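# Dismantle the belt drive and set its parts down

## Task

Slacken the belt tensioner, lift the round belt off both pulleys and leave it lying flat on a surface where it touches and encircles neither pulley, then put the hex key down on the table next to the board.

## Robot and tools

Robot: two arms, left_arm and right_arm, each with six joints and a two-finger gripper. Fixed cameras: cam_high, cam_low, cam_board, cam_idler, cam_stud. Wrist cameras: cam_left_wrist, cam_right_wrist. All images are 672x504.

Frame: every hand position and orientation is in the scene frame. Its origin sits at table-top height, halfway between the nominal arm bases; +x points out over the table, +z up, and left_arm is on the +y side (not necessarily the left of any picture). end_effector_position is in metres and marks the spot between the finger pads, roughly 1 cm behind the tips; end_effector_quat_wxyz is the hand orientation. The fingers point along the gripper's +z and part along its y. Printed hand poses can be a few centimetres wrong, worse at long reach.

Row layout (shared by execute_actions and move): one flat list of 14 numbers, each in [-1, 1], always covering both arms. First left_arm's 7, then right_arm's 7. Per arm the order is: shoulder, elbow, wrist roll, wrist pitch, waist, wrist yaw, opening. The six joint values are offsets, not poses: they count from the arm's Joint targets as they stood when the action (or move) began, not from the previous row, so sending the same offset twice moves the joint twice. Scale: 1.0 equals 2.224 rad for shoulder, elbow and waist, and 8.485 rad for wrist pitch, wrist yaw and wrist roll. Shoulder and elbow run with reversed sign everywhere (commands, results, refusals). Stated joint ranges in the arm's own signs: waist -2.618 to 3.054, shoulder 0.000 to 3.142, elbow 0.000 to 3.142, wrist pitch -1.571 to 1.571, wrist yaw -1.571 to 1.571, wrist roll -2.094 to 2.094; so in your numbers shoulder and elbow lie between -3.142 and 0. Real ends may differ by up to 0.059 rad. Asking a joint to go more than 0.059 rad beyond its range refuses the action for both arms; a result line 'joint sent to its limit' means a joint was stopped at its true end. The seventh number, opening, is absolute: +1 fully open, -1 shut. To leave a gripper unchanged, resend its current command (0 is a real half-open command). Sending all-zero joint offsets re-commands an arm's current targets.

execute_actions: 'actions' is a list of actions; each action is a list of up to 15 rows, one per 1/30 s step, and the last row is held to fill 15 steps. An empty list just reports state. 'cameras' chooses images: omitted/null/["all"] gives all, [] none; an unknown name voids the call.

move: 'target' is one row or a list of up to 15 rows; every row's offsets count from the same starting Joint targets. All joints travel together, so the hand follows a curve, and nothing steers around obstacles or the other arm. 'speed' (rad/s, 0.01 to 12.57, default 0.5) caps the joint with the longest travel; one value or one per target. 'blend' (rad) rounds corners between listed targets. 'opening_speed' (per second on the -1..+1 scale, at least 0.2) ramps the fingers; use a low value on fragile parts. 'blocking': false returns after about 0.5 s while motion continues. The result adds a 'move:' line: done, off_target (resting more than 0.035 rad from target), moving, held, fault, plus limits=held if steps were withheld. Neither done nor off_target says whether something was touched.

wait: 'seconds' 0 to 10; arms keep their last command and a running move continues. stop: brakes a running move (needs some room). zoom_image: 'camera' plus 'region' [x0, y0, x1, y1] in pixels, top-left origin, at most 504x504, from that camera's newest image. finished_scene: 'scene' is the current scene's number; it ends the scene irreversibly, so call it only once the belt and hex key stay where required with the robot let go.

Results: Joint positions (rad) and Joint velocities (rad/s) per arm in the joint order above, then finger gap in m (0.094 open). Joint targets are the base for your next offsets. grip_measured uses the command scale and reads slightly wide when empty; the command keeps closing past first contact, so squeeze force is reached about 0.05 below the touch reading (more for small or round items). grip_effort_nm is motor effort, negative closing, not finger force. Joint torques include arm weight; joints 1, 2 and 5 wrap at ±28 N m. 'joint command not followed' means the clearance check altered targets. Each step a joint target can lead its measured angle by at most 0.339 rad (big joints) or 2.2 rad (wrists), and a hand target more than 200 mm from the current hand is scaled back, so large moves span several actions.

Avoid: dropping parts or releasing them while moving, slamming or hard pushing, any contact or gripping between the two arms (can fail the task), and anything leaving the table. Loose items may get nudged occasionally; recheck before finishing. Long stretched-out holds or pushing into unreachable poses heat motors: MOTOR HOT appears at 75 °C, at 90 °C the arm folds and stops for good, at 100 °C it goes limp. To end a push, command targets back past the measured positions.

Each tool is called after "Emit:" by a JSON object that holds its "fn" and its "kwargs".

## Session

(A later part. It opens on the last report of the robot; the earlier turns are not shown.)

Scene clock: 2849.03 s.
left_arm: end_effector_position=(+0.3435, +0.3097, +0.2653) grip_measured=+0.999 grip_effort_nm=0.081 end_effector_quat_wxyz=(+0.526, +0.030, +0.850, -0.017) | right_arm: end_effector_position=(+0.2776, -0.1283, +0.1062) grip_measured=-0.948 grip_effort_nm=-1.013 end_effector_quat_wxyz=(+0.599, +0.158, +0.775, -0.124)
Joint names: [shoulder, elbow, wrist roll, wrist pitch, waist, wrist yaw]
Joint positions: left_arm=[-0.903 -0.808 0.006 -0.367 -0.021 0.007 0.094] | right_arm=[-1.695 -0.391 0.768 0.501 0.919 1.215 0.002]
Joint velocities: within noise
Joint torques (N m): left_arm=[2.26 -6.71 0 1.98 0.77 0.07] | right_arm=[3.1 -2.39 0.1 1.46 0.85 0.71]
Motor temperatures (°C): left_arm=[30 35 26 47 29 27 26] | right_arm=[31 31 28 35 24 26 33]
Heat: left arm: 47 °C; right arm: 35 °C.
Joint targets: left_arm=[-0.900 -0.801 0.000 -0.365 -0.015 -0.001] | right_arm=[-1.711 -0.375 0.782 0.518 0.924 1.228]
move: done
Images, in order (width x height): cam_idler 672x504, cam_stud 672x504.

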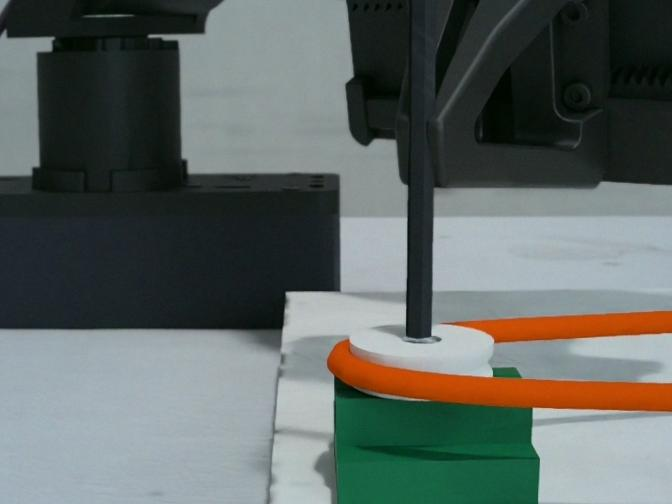

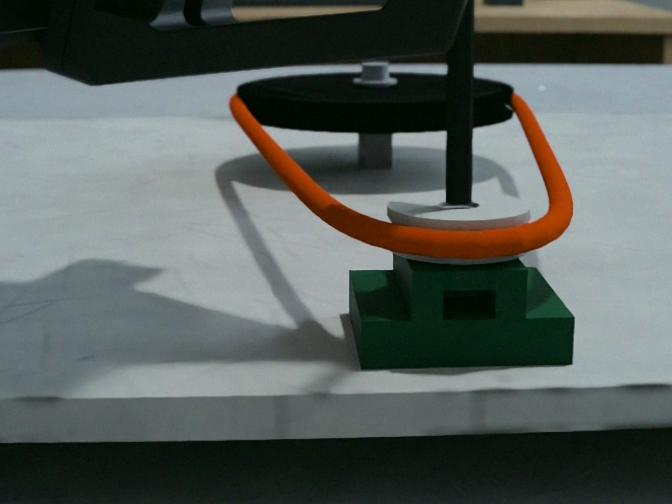

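Emit:
{"fn": "move", "kwargs": {"target": [0,0,0,0,0,0,1,-0.0081,0.0007,0,0.0023,0.0007,0,-1], "speed": 0.04, "cameras": ["cam_idler","cam_stud"]}}

Emit:
{"fn": "zoom_image", "kwargs": {"camera": "cam_idler", "region": [382, 300, 462, 360]}}

Emit:
{"fn": "zoom_image", "kwargs": {"camera": "cam_stud", "region": [420, 170, 500, 230]}}

Scene clock: 2864.33 s.
left_arm: end_effector_position=(+0.3435, +0.3097, +0.2653) grip_measured=+0.999 grip_effort_nm=0.085 end_effector_quat_wxyz=(+0.526, +0.030, +0.850, -0.017) | right_arm: end_effector_position=(+0.2782, -0.1280, +0.1045) grip_measured=-0.948 grip_effort_nm=-1.013 end_effector_quat_wxyz=(+0.601, +0.160, +0.773, -0.124)
Joint names: [shoulder, elbow, wrist roll, wrist pitch, waist, wrist yaw]
Joint positions: left_arm=[-0.903 -0.808 0.006 -0.367 -0.021 0.007 0.094] | right_arm=[-1.712 -0.391 0.768 0.522 0.919 1.219 0.002]
Joint velocities: within noise
Joint torques (N m): left_arm=[2.26 -6.72 0 1.98 0.77 0.07] | right_arm=[3.04 -2.17 0.1 1.45 1.01 0.65]
Motor temperatures (°C): left_arm=[30 35 26 47 29 27 26] | right_arm=[32 31 28 34 24 26 33]
Heat: left arm: 47 °C; right arm: 34 °C.
Joint targets: left_arm=[-0.900 -0.801 0.000 -0.365 -0.015 -0.001] | right_arm=[-1.729 -0.374 0.782 0.537 0.926 1.228]
move: done
Images, in order (width x height): cam_idler 672x504, cam_stud 672x504.

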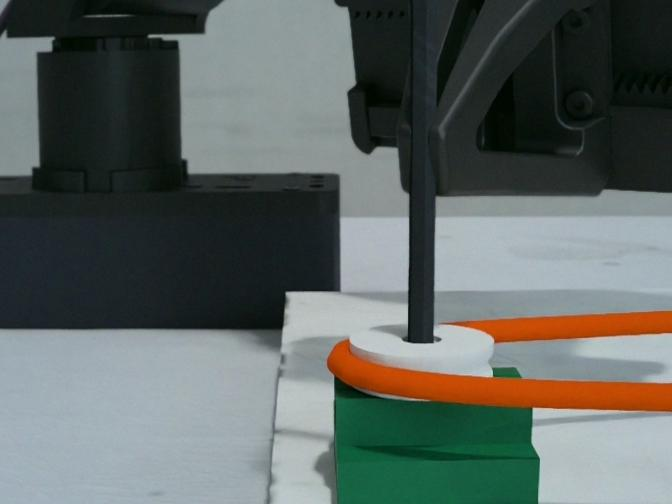

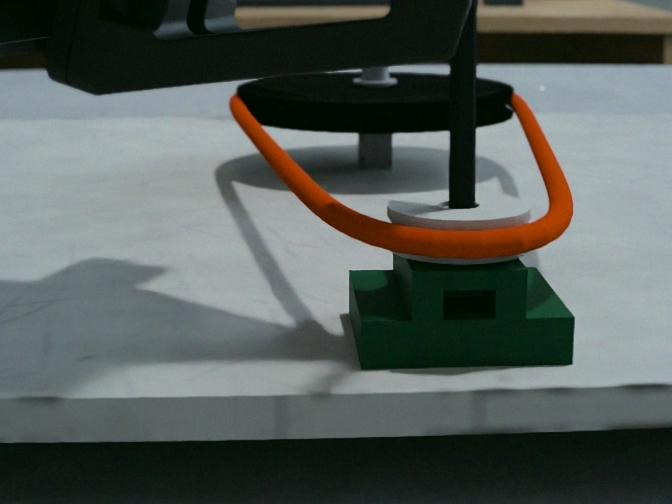

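Scaled by 6.300.

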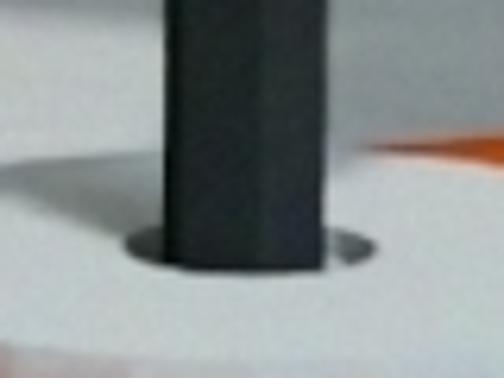

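Scaled by 6.300.

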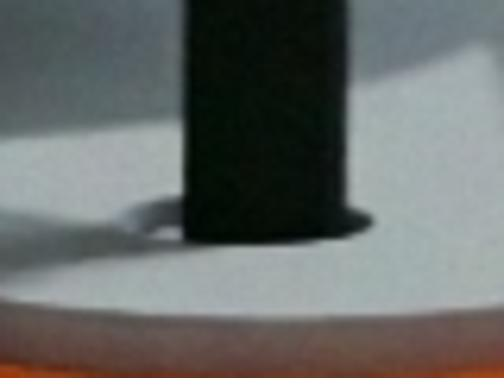

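Emit:
{"fn": "move", "kwargs": {"target": [0,0,0,0,0,0,1,-0.0006,0.0018,0,0.0004,0.0011,0,-1], "speed": 0.04, "cameras": ["cam_idler","cam_stud"]}}

Emit:
{"fn": "zoom_image", "kwargs": {"camera": "cam_idler", "region": [382, 300, 462, 360]}}

Emit:
{"fn": "zoom_image", "kwargs": {"camera": "cam_stud", "region": [420, 170, 500, 230]}}

Scene clock: 2886.20 s.
left_arm: end_effector_position=(+0.3435, +0.3097, +0.2653) grip_measured=+0.999 grip_effort_nm=0.085 end_effector_quat_wxyz=(+0.526, +0.030, +0.850, -0.017) | right_arm: end_effector_position=(+0.2769, -0.1281, +0.1043) grip_measured=-0.948 grip_effort_nm=-1.018 end_effector_quat_wxyz=(+0.603, +0.160, +0.772, -0.122)
Joint names: [shoulder, elbow, wrist roll, wrist pitch, waist, wrist yaw]
Joint positions: left_arm=[-0.903 -0.808 0.006 -0.367 -0.021 0.007 0.094] | right_arm=[-1.712 -0.384 0.768 0.533 0.923 1.222 0.002]
Joint velocities: within noise
Joint torques (N m): left_arm=[2.26 -6.72 0 1.97 0.79 0.08] | right_arm=[2.95 -2.44 0.1 1.4 0.84 0.64]
Motor temperatures (°C): left_arm=[30 35 26 47 29 27 26] | right_arm=[32 31 28 34 24 26 33]
Heat: left arm: 47 °C; right arm: 34 °C.
Joint targets: left_arm=[-0.900 -0.801 0.000 -0.365 -0.015 -0.001] | right_arm=[-1.730 -0.369 0.782 0.541 0.928 1.228]
move: done
Images, in order (width x height): cam_idler 672x504, cam_stud 672x504.

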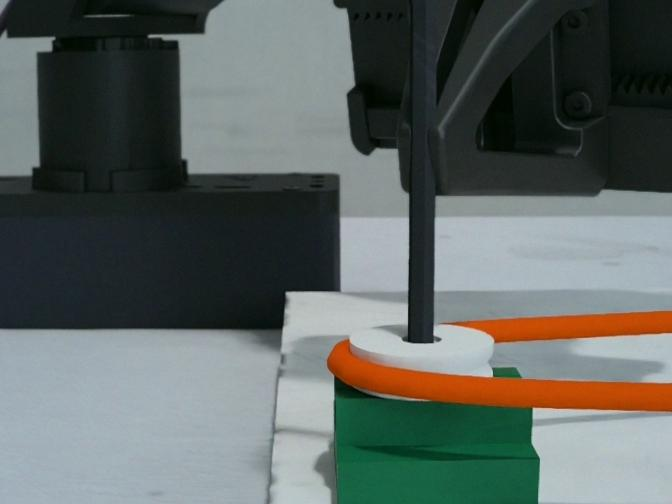

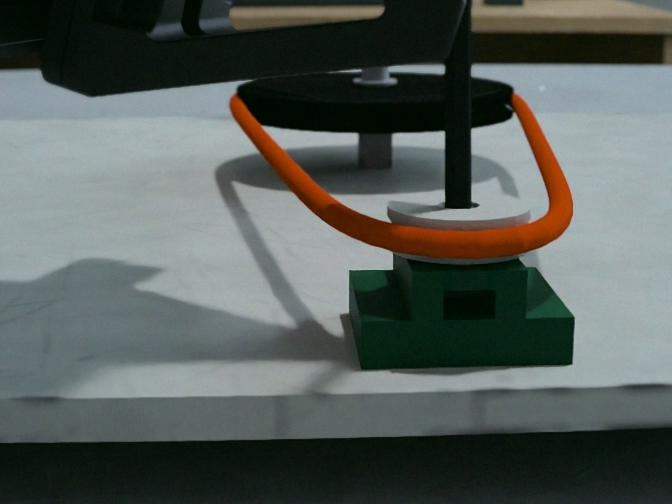

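Scaled by 6.300.

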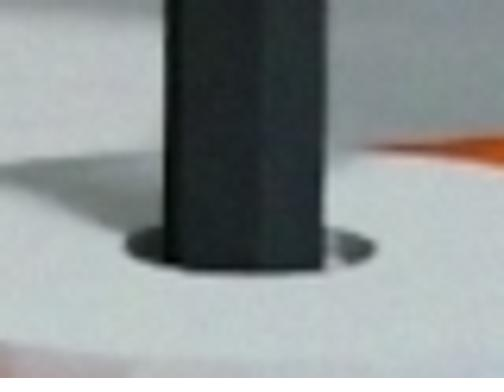

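Scaled by 6.300.

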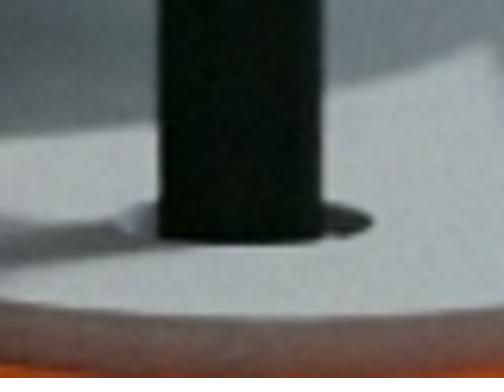

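Emit:
{"fn": "move", "kwargs": {"target": [0,0,0,0,0,0,1,-0.0049,0.0006,0,0.0016,0.0002,0,-1], "speed": 0.04, "cameras": ["cam_idler","cam_stud"]}}

Emit:
{"fn": "zoom_image", "kwargs": {"camera": "cam_idler", "region": [382, 300, 462, 360]}}

Emit:
{"fn": "zoom_image", "kwargs": {"camera": "cam_stud", "region": [420, 170, 500, 230]}}

Scene clock: 2910.20 s.
left_arm: end_effector_position=(+0.3435, +0.3097, +0.2653) grip_measured=+0.999 grip_effort_nm=0.085 end_effector_quat_wxyz=(+0.526, +0.030, +0.850, -0.017) | right_arm: end_effector_position=(+0.2770, -0.1279, +0.1023) grip_measured=-0.948 grip_effort_nm=-1.013 end_effector_quat_wxyz=(+0.602, +0.160, +0.772, -0.122)
Joint names: [shoulder, elbow, wrist roll, wrist pitch, waist, wrist yaw]
Joint positions: left_arm=[-0.903 -0.808 0.006 -0.367 -0.021 0.007 0.094] | right_arm=[-1.724 -0.383 0.769 0.545 0.923 1.222 0.002]
Joint velocities: within noise
Joint torques (N m): left_arm=[2.26 -6.72 0 1.98 0.77 0.07] | right_arm=[3.03 -2.28 0.1 1.48 0.88 0.65]
Motor temperatures (°C): left_arm=[30 35 26 47 29 27 26] | right_arm=[32 30 28 34 24 26 33]
Heat: left arm: 47 °C; right arm: 34 °C.
Joint targets: left_arm=[-0.900 -0.801 0.000 -0.365 -0.015 -0.001] | right_arm=[-1.741 -0.368 0.782 0.554 0.929 1.228]
move: done
Images, in order (width x height): cam_idler 672x504, cam_stud 672x504.

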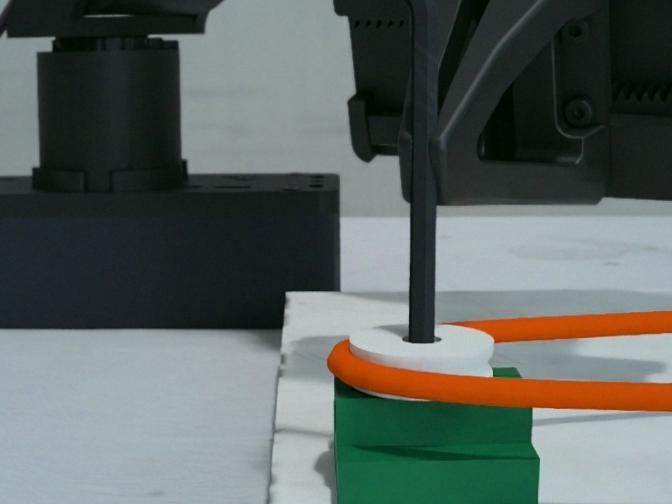

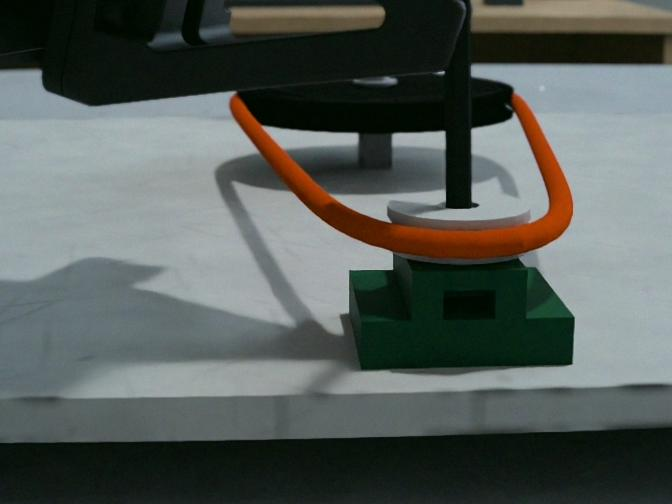

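Scaled by 6.300.

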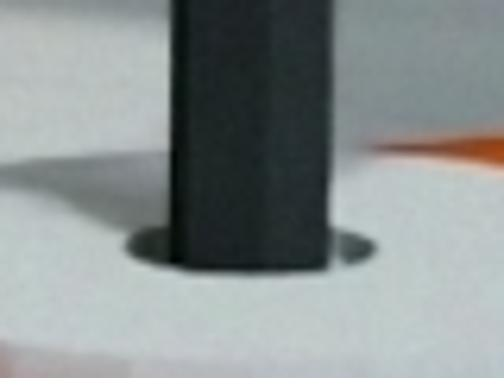

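Scaled by 6.300.

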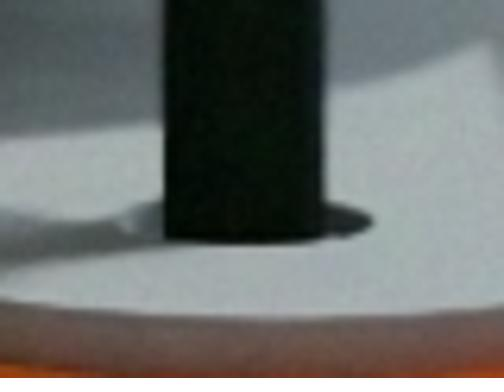

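Emit:
{"fn": "execute_actions", "kwargs": {"actions": [], "cameras": ["cam_right_wrist"]}}

Scene clock: 2919.33 s.
left_arm: end_effector_position=(+0.3435, +0.3097, +0.2653) grip_measured=+0.999 grip_effort_nm=0.085 end_effector_quat_wxyz=(+0.526, +0.030, +0.850, -0.017) | right_arm: end_effector_position=(+0.2770, -0.1279, +0.1023) grip_measured=-0.948 grip_effort_nm=-1.013 end_effector_quat_wxyz=(+0.602, +0.160, +0.772, -0.122)
Joint names: [shoulder, elbow, wrist roll, wrist pitch, waist, wrist yaw]
Joint positions: left_arm=[-0.903 -0.808 0.006 -0.367 -0.021 0.007 0.094] | right_arm=[-1.725 -0.383 0.769 0.545 0.923 1.222 0.002]
Joint velocities: within noise
Joint torques (N m): left_arm=[2.25 -6.71 0 1.98 0.77 0.07] | right_arm=[3.04 -2.3 0.1 1.43 0.9 0.63]
Motor temperatures (°C): left_arm=[30 35 26 47 29 27 26] | right_arm=[32 30 28 34 24 26 33]
Heat: left arm: 47 °C; right arm: 34 °C.
Joint targets: left_arm=[-0.900 -0.801 0.000 -0.365 -0.015 -0.001] | right_arm=[-1.742 -0.368 0.782 0.555 0.929 1.228]
Tool commands: left_gripper/opening=+1.0 right_gripper/opening=-1.0
camera_calibration:
cam_right_wrist: T_world_to_cam=[[-0.37326, -0.927557, -0.0177451, -0.0105414], [-0.563558, 0.241894, -0.789867, 0.309844], [0.736939, -0.284826, -0.613021, -0.0914673], [0, 0, 0, 1]] pos_world=[0.238086, -0.110779, 0.188477]
Images, in order (width x height): cam_right_wrist 672x504.

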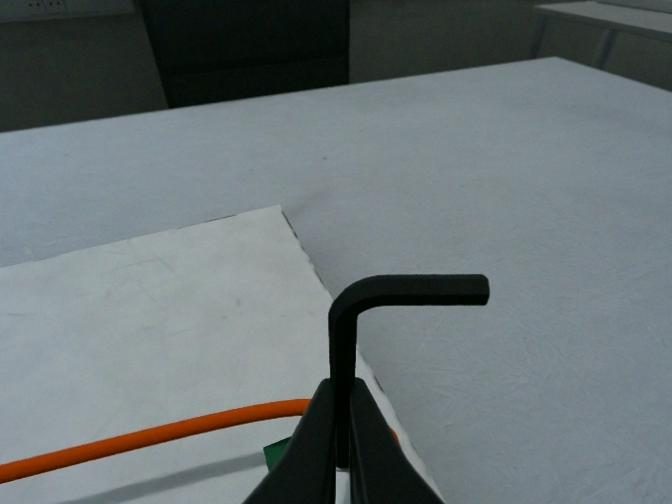

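Emit:
{"fn": "move", "kwargs": {"target": [0,0,0,0,0,0,1,-0.0049,0.0008,0,0.0016,0,0,-1], "speed": 0.04, "cameras": ["cam_idler","cam_right_wrist"]}}

Emit:
{"fn": "zoom_image", "kwargs": {"camera": "cam_idler", "region": [382, 300, 462, 360]}}

Scene clock: 2928.40 s.
left_arm: end_effector_position=(+0.3435, +0.3097, +0.2653) grip_measured=+0.999 grip_effort_nm=0.081 end_effector_quat_wxyz=(+0.526, +0.030, +0.850, -0.017) | right_arm: end_effector_position=(+0.2773, -0.1278, +0.1014) grip_measured=-0.948 grip_effort_nm=-1.013 end_effector_quat_wxyz=(+0.604, +0.161, +0.771, -0.122)
Joint names: [shoulder, elbow, wrist roll, wrist pitch, waist, wrist yaw]
Joint positions: left_arm=[-0.903 -0.808 0.006 -0.367 -0.021 0.007 0.094] | right_arm=[-1.734 -0.383 0.769 0.557 0.923 1.225 0.002]
Joint velocities: within noise
Joint torques (N m): left_arm=[2.26 -6.72 0 1.98 0.77 0.07] | right_arm=[2.99 -2.06 0.1 1.41 0.87 0.63]
Motor temperatures (°C): left_arm=[29 35 26 47 29 27 26] | right_arm=[32 30 28 34 24 26 33]
Heat: left arm: 47 °C; right arm: 34 °C.
Joint targets: left_arm=[-0.900 -0.801 0.000 -0.365 -0.015 -0.001] | right_arm=[-1.752 -0.367 0.782 0.568 0.929 1.228]
move: done
camera_calibration:
cam_right_wrist: T_world_to_cam=[[-0.375245, -0.926724, -0.0193182, -0.00957149], [-0.560583, 0.243488, -0.791492, 0.308863], [0.738199, -0.286174, -0.610874, -0.0929763], [0, 0, 0, 1]] pos_world=[0.238187, -0.110682, 0.187481]
Images, in order (width x height): cam_idler 672x504, cam_right_wrist 672x504.

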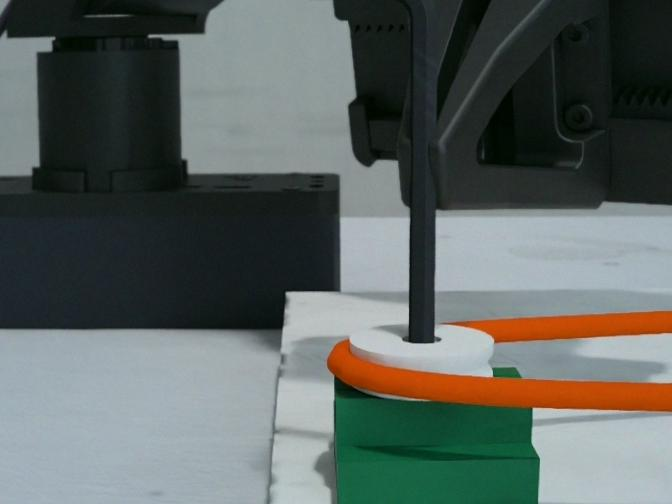

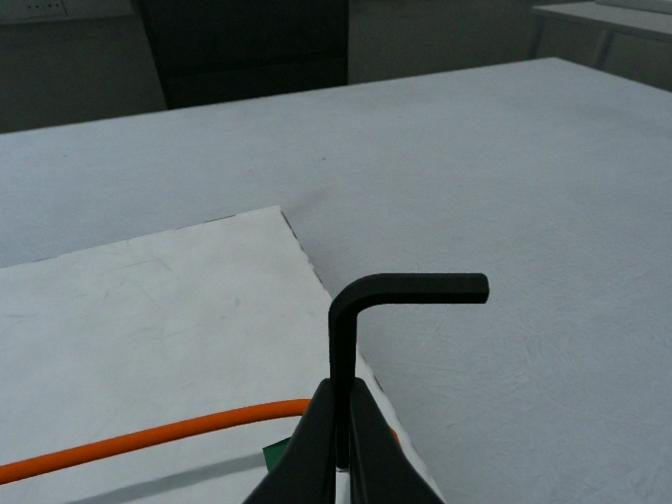

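Scaled by 6.300.

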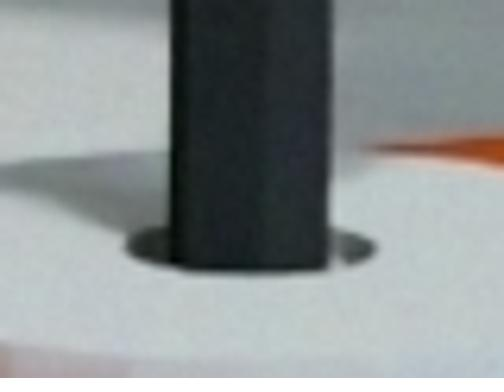

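Emit:
{"fn": "move", "kwargs": {"target": [0,0,0,0,0,0,1,0.0049,-0.0008,0,-0.0016,0,0,-1], "speed": 0.05, "cameras": []}}

Emit:
{"fn": "move", "kwargs": {"target": [0,0,0,0,0,0,1,0,0,0,0,0,0,-0.5], "opening_speed": 0.5, "cameras": ["cam_idler","cam_stud","cam_right_wrist"]}}

Scene clock: 2988.10 s.
left_arm: end_effector_position=(+0.3435, +0.3097, +0.2653) grip_measured=+0.999 grip_effort_nm=0.081 end_effector_quat_wxyz=(+0.526, +0.030, +0.850, -0.017) | right_arm: end_effector_position=(+0.2773, -0.1279, +0.1013) grip_measured=-0.948 grip_effort_nm=-1.023 end_effector_quat_wxyz=(+0.604, +0.161, +0.771, -0.123)
Joint names: [shoulder, elbow, wrist roll, wrist pitch, waist, wrist yaw]
Joint positions: left_arm=[-0.903 -0.808 0.006 -0.367 -0.021 0.007 0.094] | right_arm=[-1.734 -0.383 0.769 0.557 0.923 1.226 0.002]
Joint velocities: within noise
Joint torques (N m): left_arm=[2.26 -6.72 0 1.98 0.77 0.07] | right_arm=[3.81 -2.24 0.1 1.3 0.87 0.6]
Motor temperatures (°C): left_arm=[29 35 26 47 29 27 26] | right_arm=[31 30 28 35 24 25 33]
Heat: left arm: 47 °C; right arm: 35 °C.
Joint targets: left_arm=[-0.900 -0.801 0.000 -0.365 -0.015 -0.001] | right_arm=[-1.742 -0.368 0.782 0.554 0.929 1.228]
move: done
No camera images: "cameras" was empty.

Scene clock: 2989.30 s.
left_arm: end_effector_position=(+0.3435, +0.3097, +0.2653) grip_measured=+0.999 grip_effort_nm=0.081 end_effector_quat_wxyz=(+0.526, +0.030, +0.850, -0.017) | right_arm: end_effector_position=(+0.2773, -0.1279, +0.1013) grip_measured=-0.503 grip_effort_nm=0.178 end_effector_quat_wxyz=(+0.604, +0.161, +0.771, -0.123)
Joint names: [shoulder, elbow, wrist roll, wrist pitch, waist, wrist yaw]
Joint positions: left_arm=[-0.903 -0.808 0.006 -0.367 -0.021 0.007 0.094] | right_arm=[-1.734 -0.383 0.769 0.557 0.923 1.226 0.023]
Joint velocities: within noise
Joint torques (N m): left_arm=[2.26 -6.72 0 1.98 0.77 0.08] | right_arm=[3.82 -2.24 0.1 1.3 0.9 0.61]
Motor temperatures (°C): left_arm=[29 35 26 47 29 27 26] | right_arm=[31 30 28 35 24 25 33]
Heat: left arm: 47 °C; right arm: 35 °C.
Joint targets: left_arm=[-0.900 -0.801 0.000 -0.365 -0.015 -0.001] | right_arm=[-1.742 -0.368 0.782 0.554 0.929 1.228]
move: done
camera_calibration:
cam_right_wrist: T_world_to_cam=[[-0.375457, -0.92664, -0.0192246, -0.00953133], [-0.560346, 0.243466, -0.791667, 0.308758], [0.738272, -0.286465, -0.61065, -0.0931289], [0, 0, 0, 1]] pos_world=[0.238187, -0.110682, 0.187381]
Images, in order (width x height): cam_idler 672x504, cam_stud 672x504, cam_right_wrist 672x504.

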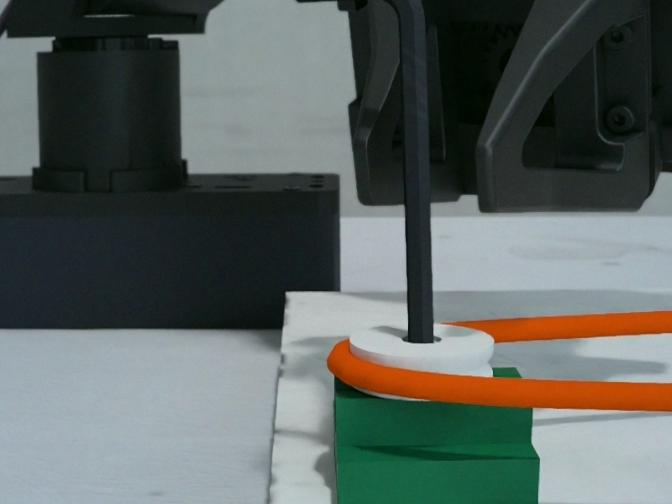

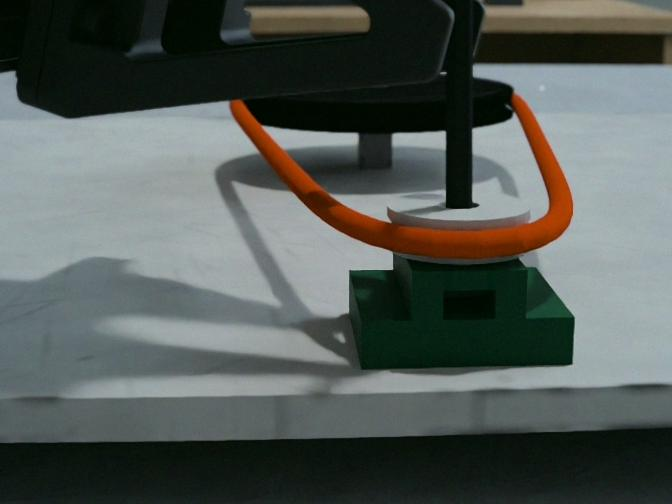

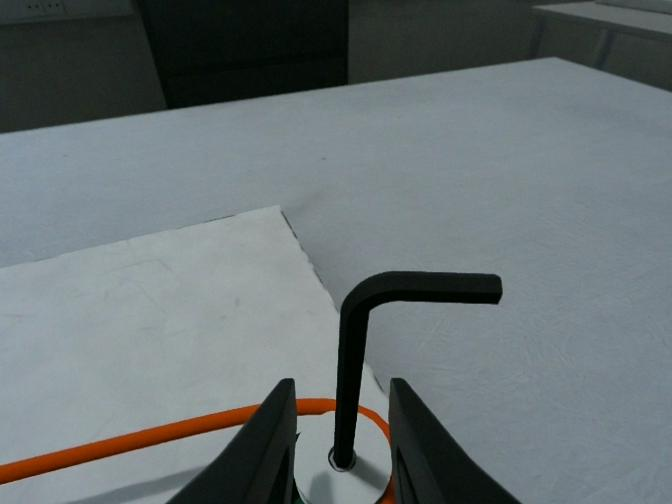

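Emit:
{"fn": "move", "kwargs": {"target": [[0,0,0,0,0,0,1,0.0324,-0.0373,0.0259,-0.0373,0.0400,0.0079,-0.5],[0,0,0,0,0,0,1,0.2059,-0.1473,0.0259,-0.1105,0.0400,0.0079,-0.5]], "speed": [0.15,0.4], "cameras": ["cam_idler","cam_stud","cam_right_wrist","cam_board"]}}

Scene clock: 3056.80 s.
left_arm: end_effector_position=(+0.3435, +0.3097, +0.2653) grip_measured=+0.999 grip_effort_nm=0.085 end_effector_quat_wxyz=(+0.526, +0.030, +0.850, -0.017) | right_arm: end_effector_position=(+0.2584, -0.1201, +0.2160) grip_measured=-0.503 grip_effort_nm=0.173 end_effector_quat_wxyz=(+0.605, +0.160, +0.770, -0.124)
Joint names: [shoulder, elbow, wrist roll, wrist pitch, waist, wrist yaw]
Joint positions: left_arm=[-0.903 -0.808 0.006 -0.367 -0.021 0.007 0.094] | right_arm=[-1.301 -0.669 0.987 -0.371 1.013 1.285 0.023]
Joint velocities: within noise
Joint torques (N m): left_arm=[2.26 -6.72 0 1.98 0.77 0.07] | right_arm=[4.51 -8.99 0.11 0.99 0.87 0.77]
Motor temperatures (°C): left_arm=[29 35 26 47 29 27 26] | right_arm=[32 30 28 34 24 25 31]
Heat: left arm: 47 °C; right arm: 34 °C.
Joint targets: left_arm=[-0.900 -0.801 0.000 -0.365 -0.015 -0.001] | right_arm=[-1.283 -0.696 1.001 -0.383 1.018 1.295]
move: done
camera_calibration:
cam_right_wrist: T_world_to_cam=[[-0.375519, -0.92666, -0.0169302, -0.00771415], [-0.558258, 0.240734, -0.793975, 0.386634], [0.73982, -0.288701, -0.607715, -0.00816757], [0, 0, 0, 1]] pos_world=[0.218987, -0.102582, 0.301883]
Images, in order (width x height): cam_board 672x504, cam_idler 672x504, cam_stud 672x504, cam_right_wrist 672x504.

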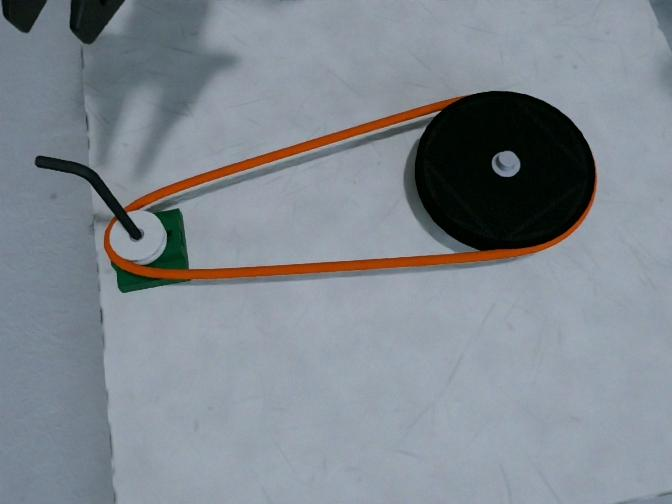

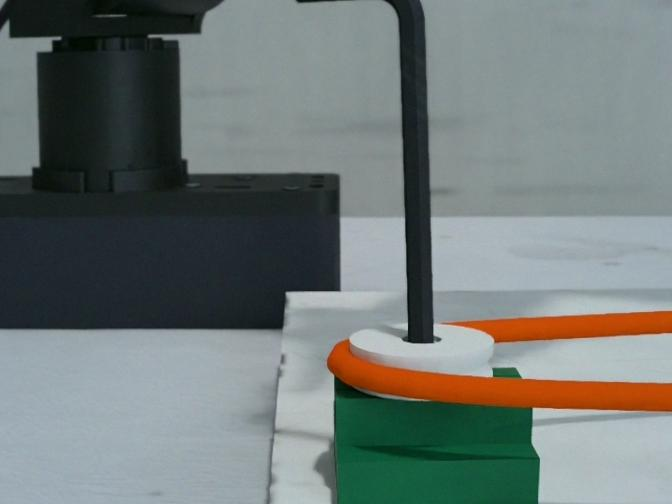

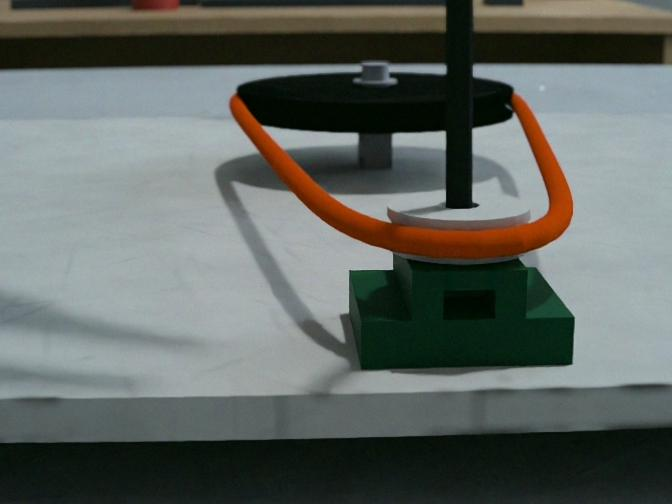

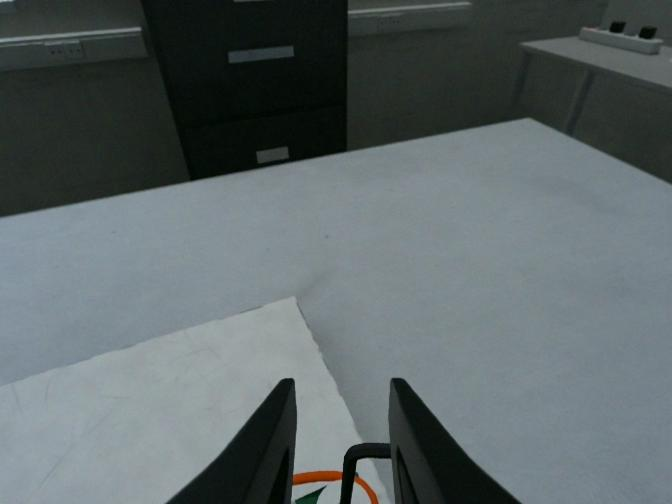

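Emit:
{"fn": "move", "kwargs": {"target": [0,0,0,0,0,0,1,-0.2236,-0.4628,-0.2153,-0.1323,-0.3006,-0.1526,-0.5], "speed": 0.6, "cameras": ["cam_idler","cam_right_wrist","cam_board"]}}

Scene clock: 3086.27 s.
left_arm: end_effector_position=(+0.3435, +0.3097, +0.2653) grip_measured=+0.999 grip_effort_nm=0.085 end_effector_quat_wxyz=(+0.526, +0.030, +0.850, -0.017) | right_arm: end_effector_position=(+0.2895, -0.1361, +0.2189) grip_measured=-0.503 grip_effort_nm=0.164 end_effector_quat_wxyz=(+0.005, -0.547, +0.837, -0.010)
Joint names: [shoulder, elbow, wrist roll, wrist pitch, waist, wrist yaw]
Joint positions: left_arm=[-0.903 -0.808 0.006 -0.367 -0.021 0.007 0.094] | right_arm=[-1.76 -1.696 -0.813 -1.494 0.351 0.017 0.023]
Joint velocities: within noise
Joint torques (N m): left_arm=[2.26 -6.71 0 1.98 0.79 0.07] | right_arm=[4.71 -8.83 -0.23 0.24 0.23 -0.07]
Motor temperatures (°C): left_arm=[29 35 26 47 29 27 26] | right_arm=[32 32 28 33 24 26 31]
Heat: left arm: 47 °C; right arm: 33 °C.
Joint targets: left_arm=[-0.900 -0.801 0.000 -0.365 -0.015 -0.001] | right_arm=[-1.781 -1.725 -0.826 -1.506 0.349 0.000]
move: done
camera_calibration:
cam_right_wrist: T_world_to_cam=[[0.912606, -0.408824, -0.00374643, -0.316131], [-0.372465, -0.835151, 0.404713, -0.0524628], [-0.168585, -0.367948, -0.914436, 0.285263], [0, 0, 0, 1]] pos_world=[0.317053, -0.0680945, 0.280902]
Images, in order (width x height): cam_board 672x504, cam_idler 672x504, cam_right_wrist 672x504.

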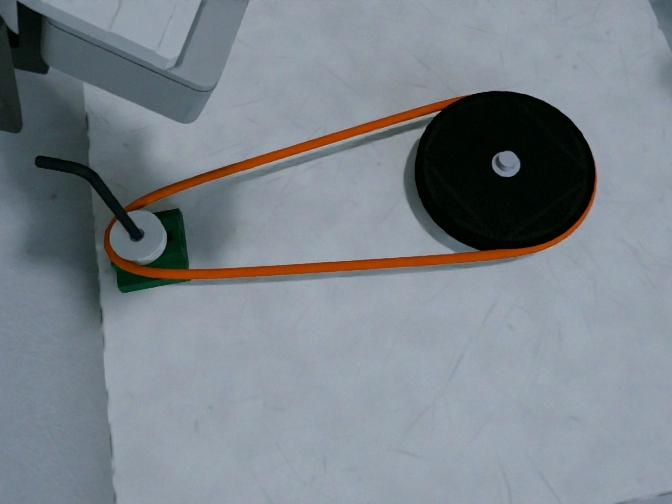

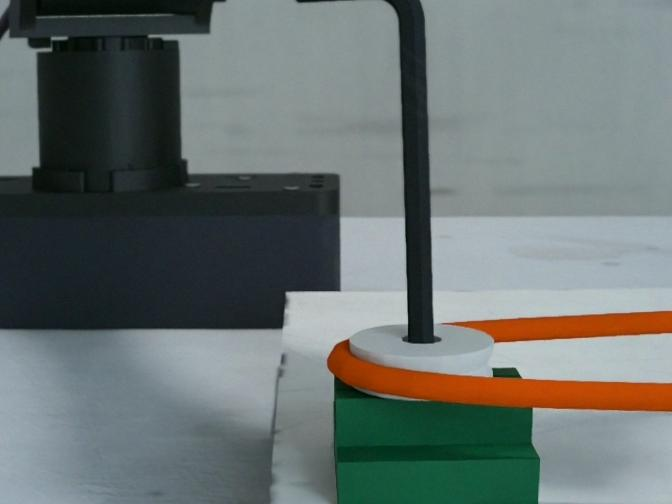

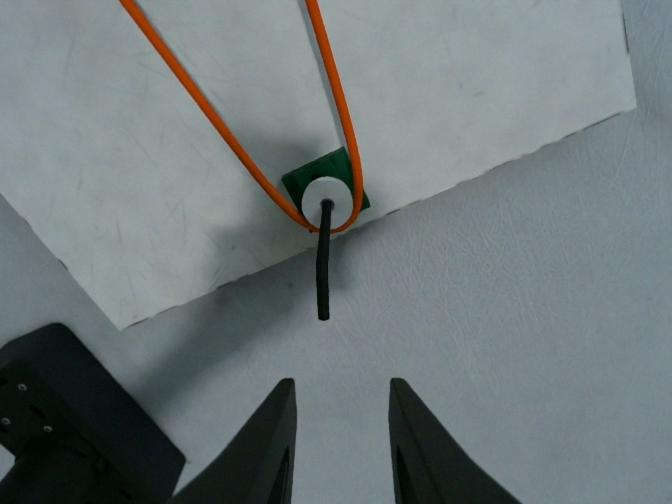

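Emit:
{"fn": "move", "kwargs": {"target": [0,0,0,0,0,0,1,0.0279,0.0919,0.0005,0.0181,0.0067,-0.0014,-0.4], "speed": 0.2, "cameras": ["cam_idler","cam_right_wrist"]}}

Scene clock: 3176.07 s.
left_arm: end_effector_position=(+0.3435, +0.3097, +0.2653) grip_measured=+0.999 grip_effort_nm=0.085 end_effector_quat_wxyz=(+0.526, +0.030, +0.850, -0.017) | right_arm: end_effector_position=(+0.2834, -0.1334, +0.1806) grip_measured=-0.403 grip_effort_nm=0.168 end_effector_quat_wxyz=(-0.008, -0.551, +0.834, -0.001)
Joint names: [shoulder, elbow, wrist roll, wrist pitch, waist, wrist yaw]
Joint positions: left_arm=[-0.903 -0.808 0.006 -0.367 -0.021 0.007 0.094] | right_arm=[-1.753 -1.536 -0.814 -1.368 0.359 0.005 0.028]
Joint velocities: within noise
Joint torques (N m): left_arm=[2.28 -6.71 0 1.98 0.77 0.07] | right_arm=[8.91 -4.57 -0.14 0.44 0.84 -0.08]
Motor temperatures (°C): left_arm=[29 35 26 47 29 27 26] | right_arm=[33 38 27 30 24 25 30]
Heat: left arm: 47 °C; right arm: 38 °C.
Joint targets: left_arm=[-0.900 -0.801 0.000 -0.365 -0.015 -0.001] | right_arm=[-1.719 -1.521 -0.821 -1.352 0.364 -0.012]
move: done
camera_calibration:
cam_right_wrist: T_world_to_cam=[[0.915766, -0.400415, -0.0322603, -0.304223], [-0.352377, -0.839262, 0.414089, -0.0448776], [-0.192882, -0.367841, -0.909664, 0.256309], [0, 0, 0, 1]] pos_world=[0.312221, -0.0651989, 0.241924]
Images, in order (width x height): cam_idler 672x504, cam_right_wrist 672x504.

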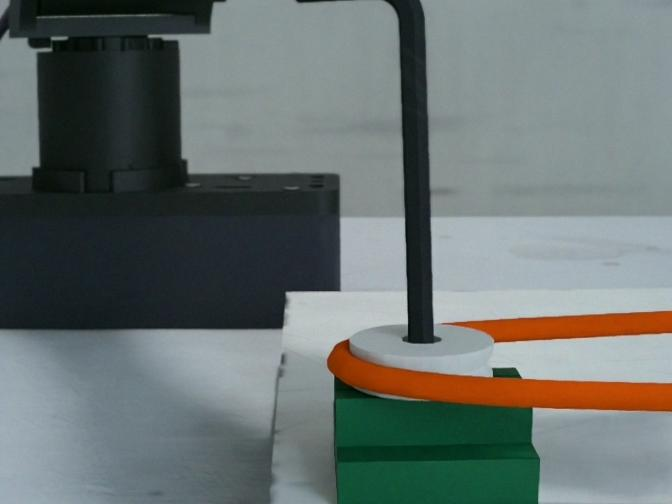

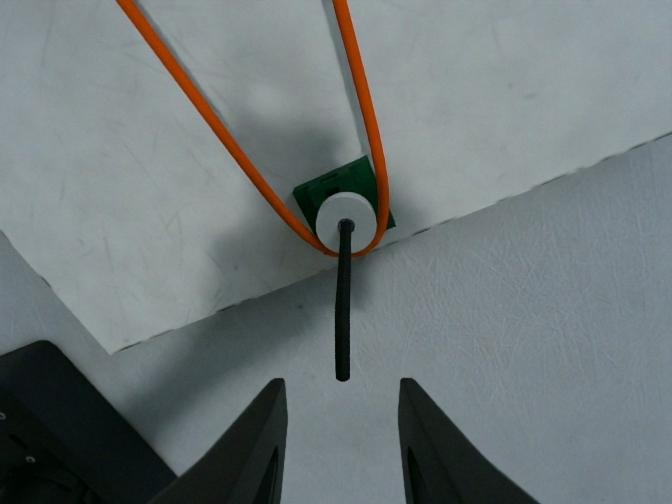

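Emit:
{"fn": "move", "kwargs": {"target": [0,0,0,0,0,0,1,0.0031,0.0715,0,0.0187,-0.0108,0,-0.4], "speed": 0.12, "cameras": ["cam_idler","cam_right_wrist","cam_stud"]}}

Scene clock: 3203.53 s.
left_arm: end_effector_position=(+0.3435, +0.3097, +0.2653) grip_measured=+0.999 grip_effort_nm=0.085 end_effector_quat_wxyz=(+0.526, +0.030, +0.850, -0.017) | right_arm: end_effector_position=(+0.2827, -0.1380, +0.1424) grip_measured=-0.403 grip_effort_nm=0.168 end_effector_quat_wxyz=(-0.005, -0.545, +0.838, -0.001)
Joint names: [shoulder, elbow, wrist roll, wrist pitch, waist, wrist yaw]
Joint positions: left_arm=[-0.903 -0.808 0.006 -0.367 -0.021 0.007 0.094] | right_arm=[-1.747 -1.377 -0.814 -1.21 0.345 0.004 0.028]
Joint velocities: within noise
Joint torques (N m): left_arm=[2.26 -6.71 0 1.98 0.77 0.07] | right_arm=[8.98 -4.52 -0.14 0.42 -0.06 -0.06]
Motor temperatures (°C): left_arm=[29 35 26 47 29 27 26] | right_arm=[38 36 27 30 24 25 30]
Heat: left arm: 47 °C; right arm: 38 °C.
Joint targets: left_arm=[-0.900 -0.801 0.000 -0.365 -0.015 -0.001] | right_arm=[-1.712 -1.362 -0.821 -1.193 0.340 -0.012]
move: done
camera_calibration:
cam_right_wrist: T_world_to_cam=[[0.910472, -0.412558, -0.0289102, -0.307288], [-0.36555, -0.835482, 0.410296, -0.0283332], [-0.193425, -0.362995, -0.911494, 0.220825], [0, 0, 0, 1]] pos_world=[0.312133, -0.0702877, 0.204022]
Images, in order (width x height): cam_idler 672x504, cam_stud 672x504, cam_right_wrist 672x504.

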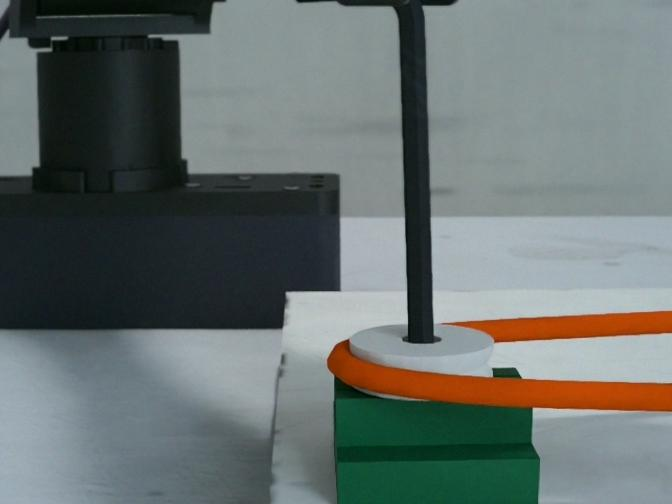

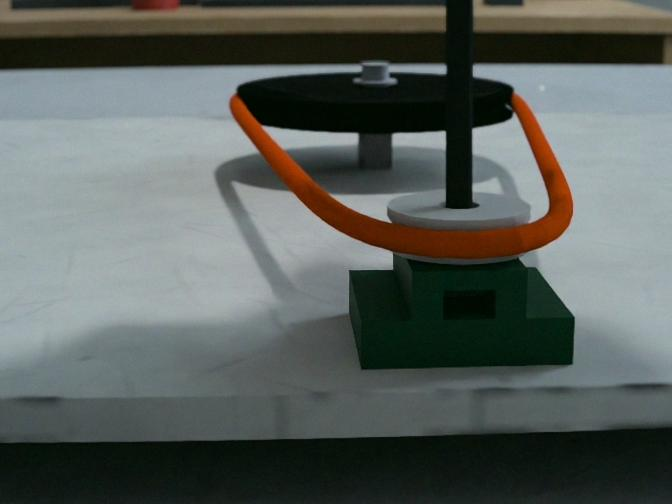

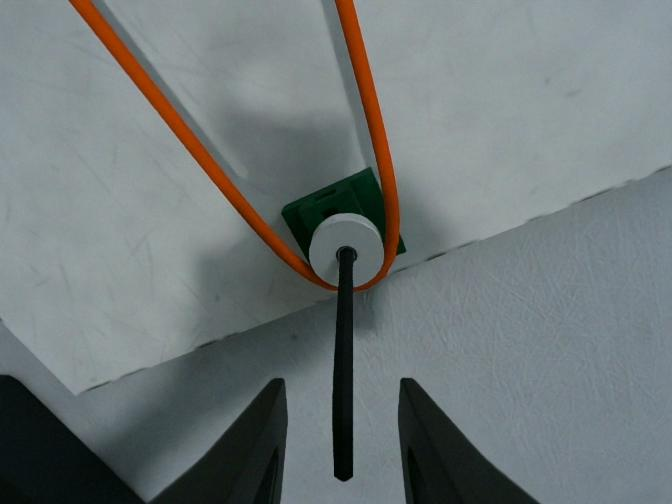

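Emit:
{"fn": "move", "kwargs": {"target": [0,0,0,0,0,0,1,0,0,0,0,0,0,-1], "opening_speed": 0.5, "cameras": ["cam_idler","cam_right_wrist"]}}

Scene clock: 3213.80 s.
left_arm: end_effector_position=(+0.3435, +0.3097, +0.2653) grip_measured=+0.999 grip_effort_nm=0.081 end_effector_quat_wxyz=(+0.526, +0.030, +0.850, -0.017) | right_arm: end_effector_position=(+0.2830, -0.1379, +0.1424) grip_measured=-0.938 grip_effort_nm=-0.960 end_effector_quat_wxyz=(-0.004, -0.545, +0.838, -0.001)
Joint names: [shoulder, elbow, wrist roll, wrist pitch, waist, wrist yaw]
Joint positions: left_arm=[-0.903 -0.808 0.006 -0.367 -0.021 0.007 0.094] | right_arm=[-1.747 -1.377 -0.814 -1.208 0.345 0.004 0.003]
Joint velocities: within noise
Joint torques (N m): left_arm=[2.26 -6.72 0 1.97 0.77 0.07] | right_arm=[8.95 -4.53 -0.14 0.45 -0.08 -0.06]
Motor temperatures (°C): left_arm=[29 35 26 47 29 27 26] | right_arm=[39 35 27 30 24 25 30]
Heat: left arm: 47 °C; right arm: 39 °C.
Joint targets: left_arm=[-0.900 -0.801 0.000 -0.365 -0.015 -0.001] | right_arm=[-1.712 -1.362 -0.821 -1.193 0.340 -0.012]
move: done
camera_calibration:
cam_right_wrist: T_world_to_cam=[[0.910497, -0.412562, -0.0280776, -0.307649], [-0.366014, -0.835643, 0.409554, -0.0279741], [-0.192429, -0.36262, -0.911854, 0.220652], [0, 0, 0, 1]] pos_world=[0.312334, -0.0702873, 0.204022]
Images, in order (width x height): cam_idler 672x504, cam_right_wrist 672x504.

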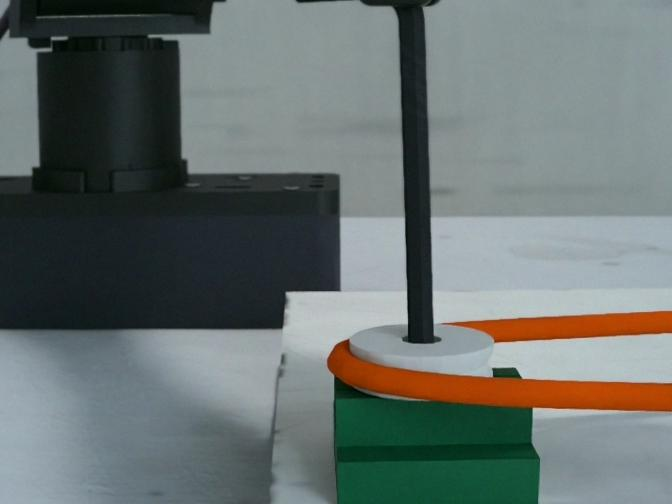

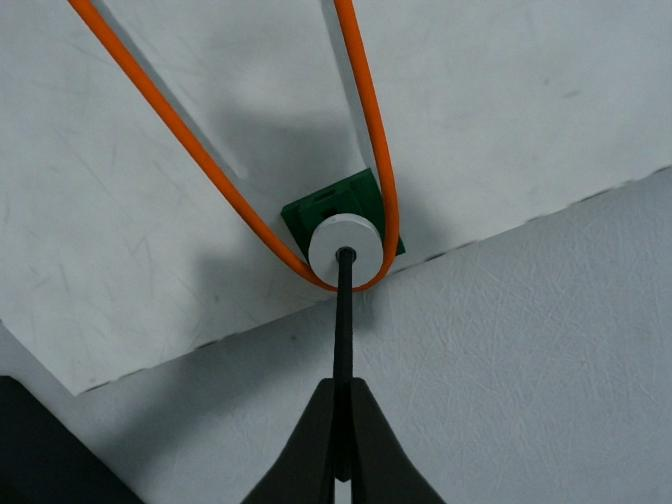

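Emit:
{"fn": "move", "kwargs": {"target": [0,0,0,0,0,0,1,0,0,-0.0308,0,0,0,-1], "speed": 0.2, "cameras": ["cam_idler","cam_right_wrist"]}}

Scene clock: 3225.67 s.
left_arm: end_effector_position=(+0.3435, +0.3097, +0.2653) grip_measured=+0.999 grip_effort_nm=0.081 end_effector_quat_wxyz=(+0.526, +0.030, +0.850, -0.017) | right_arm: end_effector_position=(+0.2837, -0.1360, +0.1425) grip_measured=-0.941 grip_effort_nm=-1.033 end_effector_quat_wxyz=(+0.000, -0.632, +0.775, +0.003)
Joint names: [shoulder, elbow, wrist roll, wrist pitch, waist, wrist yaw]
Joint positions: left_arm=[-0.903 -0.808 0.006 -0.367 -0.021 0.007 0.094] | right_arm=[-1.747 -1.377 -1.028 -1.203 0.345 -0.005 0.003]
Joint velocities: within noise
Joint torques (N m): left_arm=[2.26 -6.72 0 1.97 0.79 0.07] | right_arm=[8.87 -4.56 -0.71 0.37 -0.1 0]
Motor temperatures (°C): left_arm=[29 35 26 47 29 27 26] | right_arm=[40 35 28 30 24 25 31]
Heat: left arm: 47 °C; right arm: 40 °C.
Joint targets: left_arm=[-0.900 -0.801 0.000 -0.365 -0.015 -0.001] | right_arm=[-1.712 -1.362 -1.082 -1.194 0.340 -0.012]
move: off_target (right_arm); right_arm: the wrist roll is farthest, 0.055 rad from its target
camera_calibration:
cam_right_wrist: T_world_to_cam=[[0.977357, -0.209527, -0.0295393, -0.298618], [-0.18064, -0.898891, 0.399206, -0.0859494], [-0.110197, -0.38483, -0.916385, 0.195917], [0, 0, 0, 1]] pos_world=[0.29792, -0.0644327, 0.205026]
Images, in order (width x height): cam_idler 672x504, cam_right_wrist 672x504.

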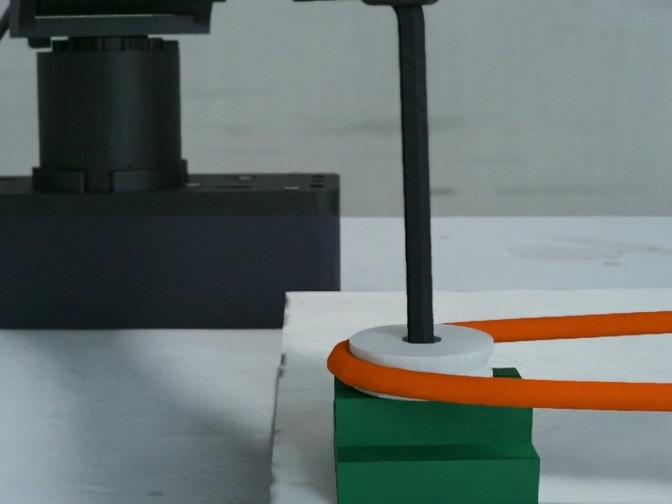

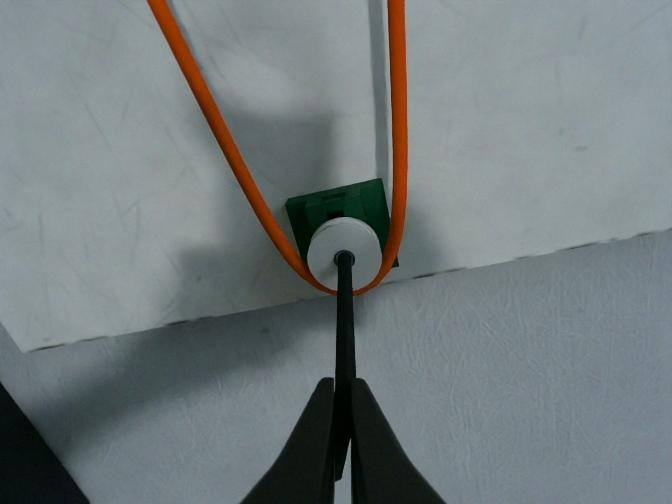

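Emit:
{"fn": "zoom_image", "kwargs": {"camera": "cam_idler", "region": [382, 260, 462, 350]}}

Emit:
{"fn": "zoom_image", "kwargs": {"camera": "cam_right_wrist", "region": [270, 200, 420, 500]}}

Scaled by 5.600.

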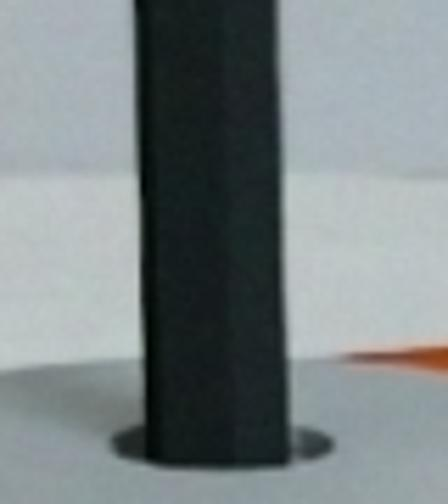

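Scaled by 1.680.

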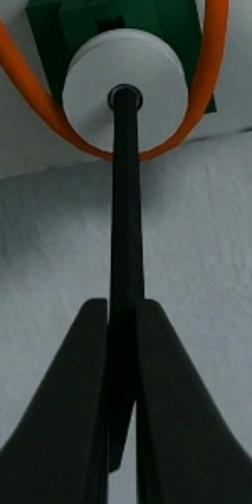

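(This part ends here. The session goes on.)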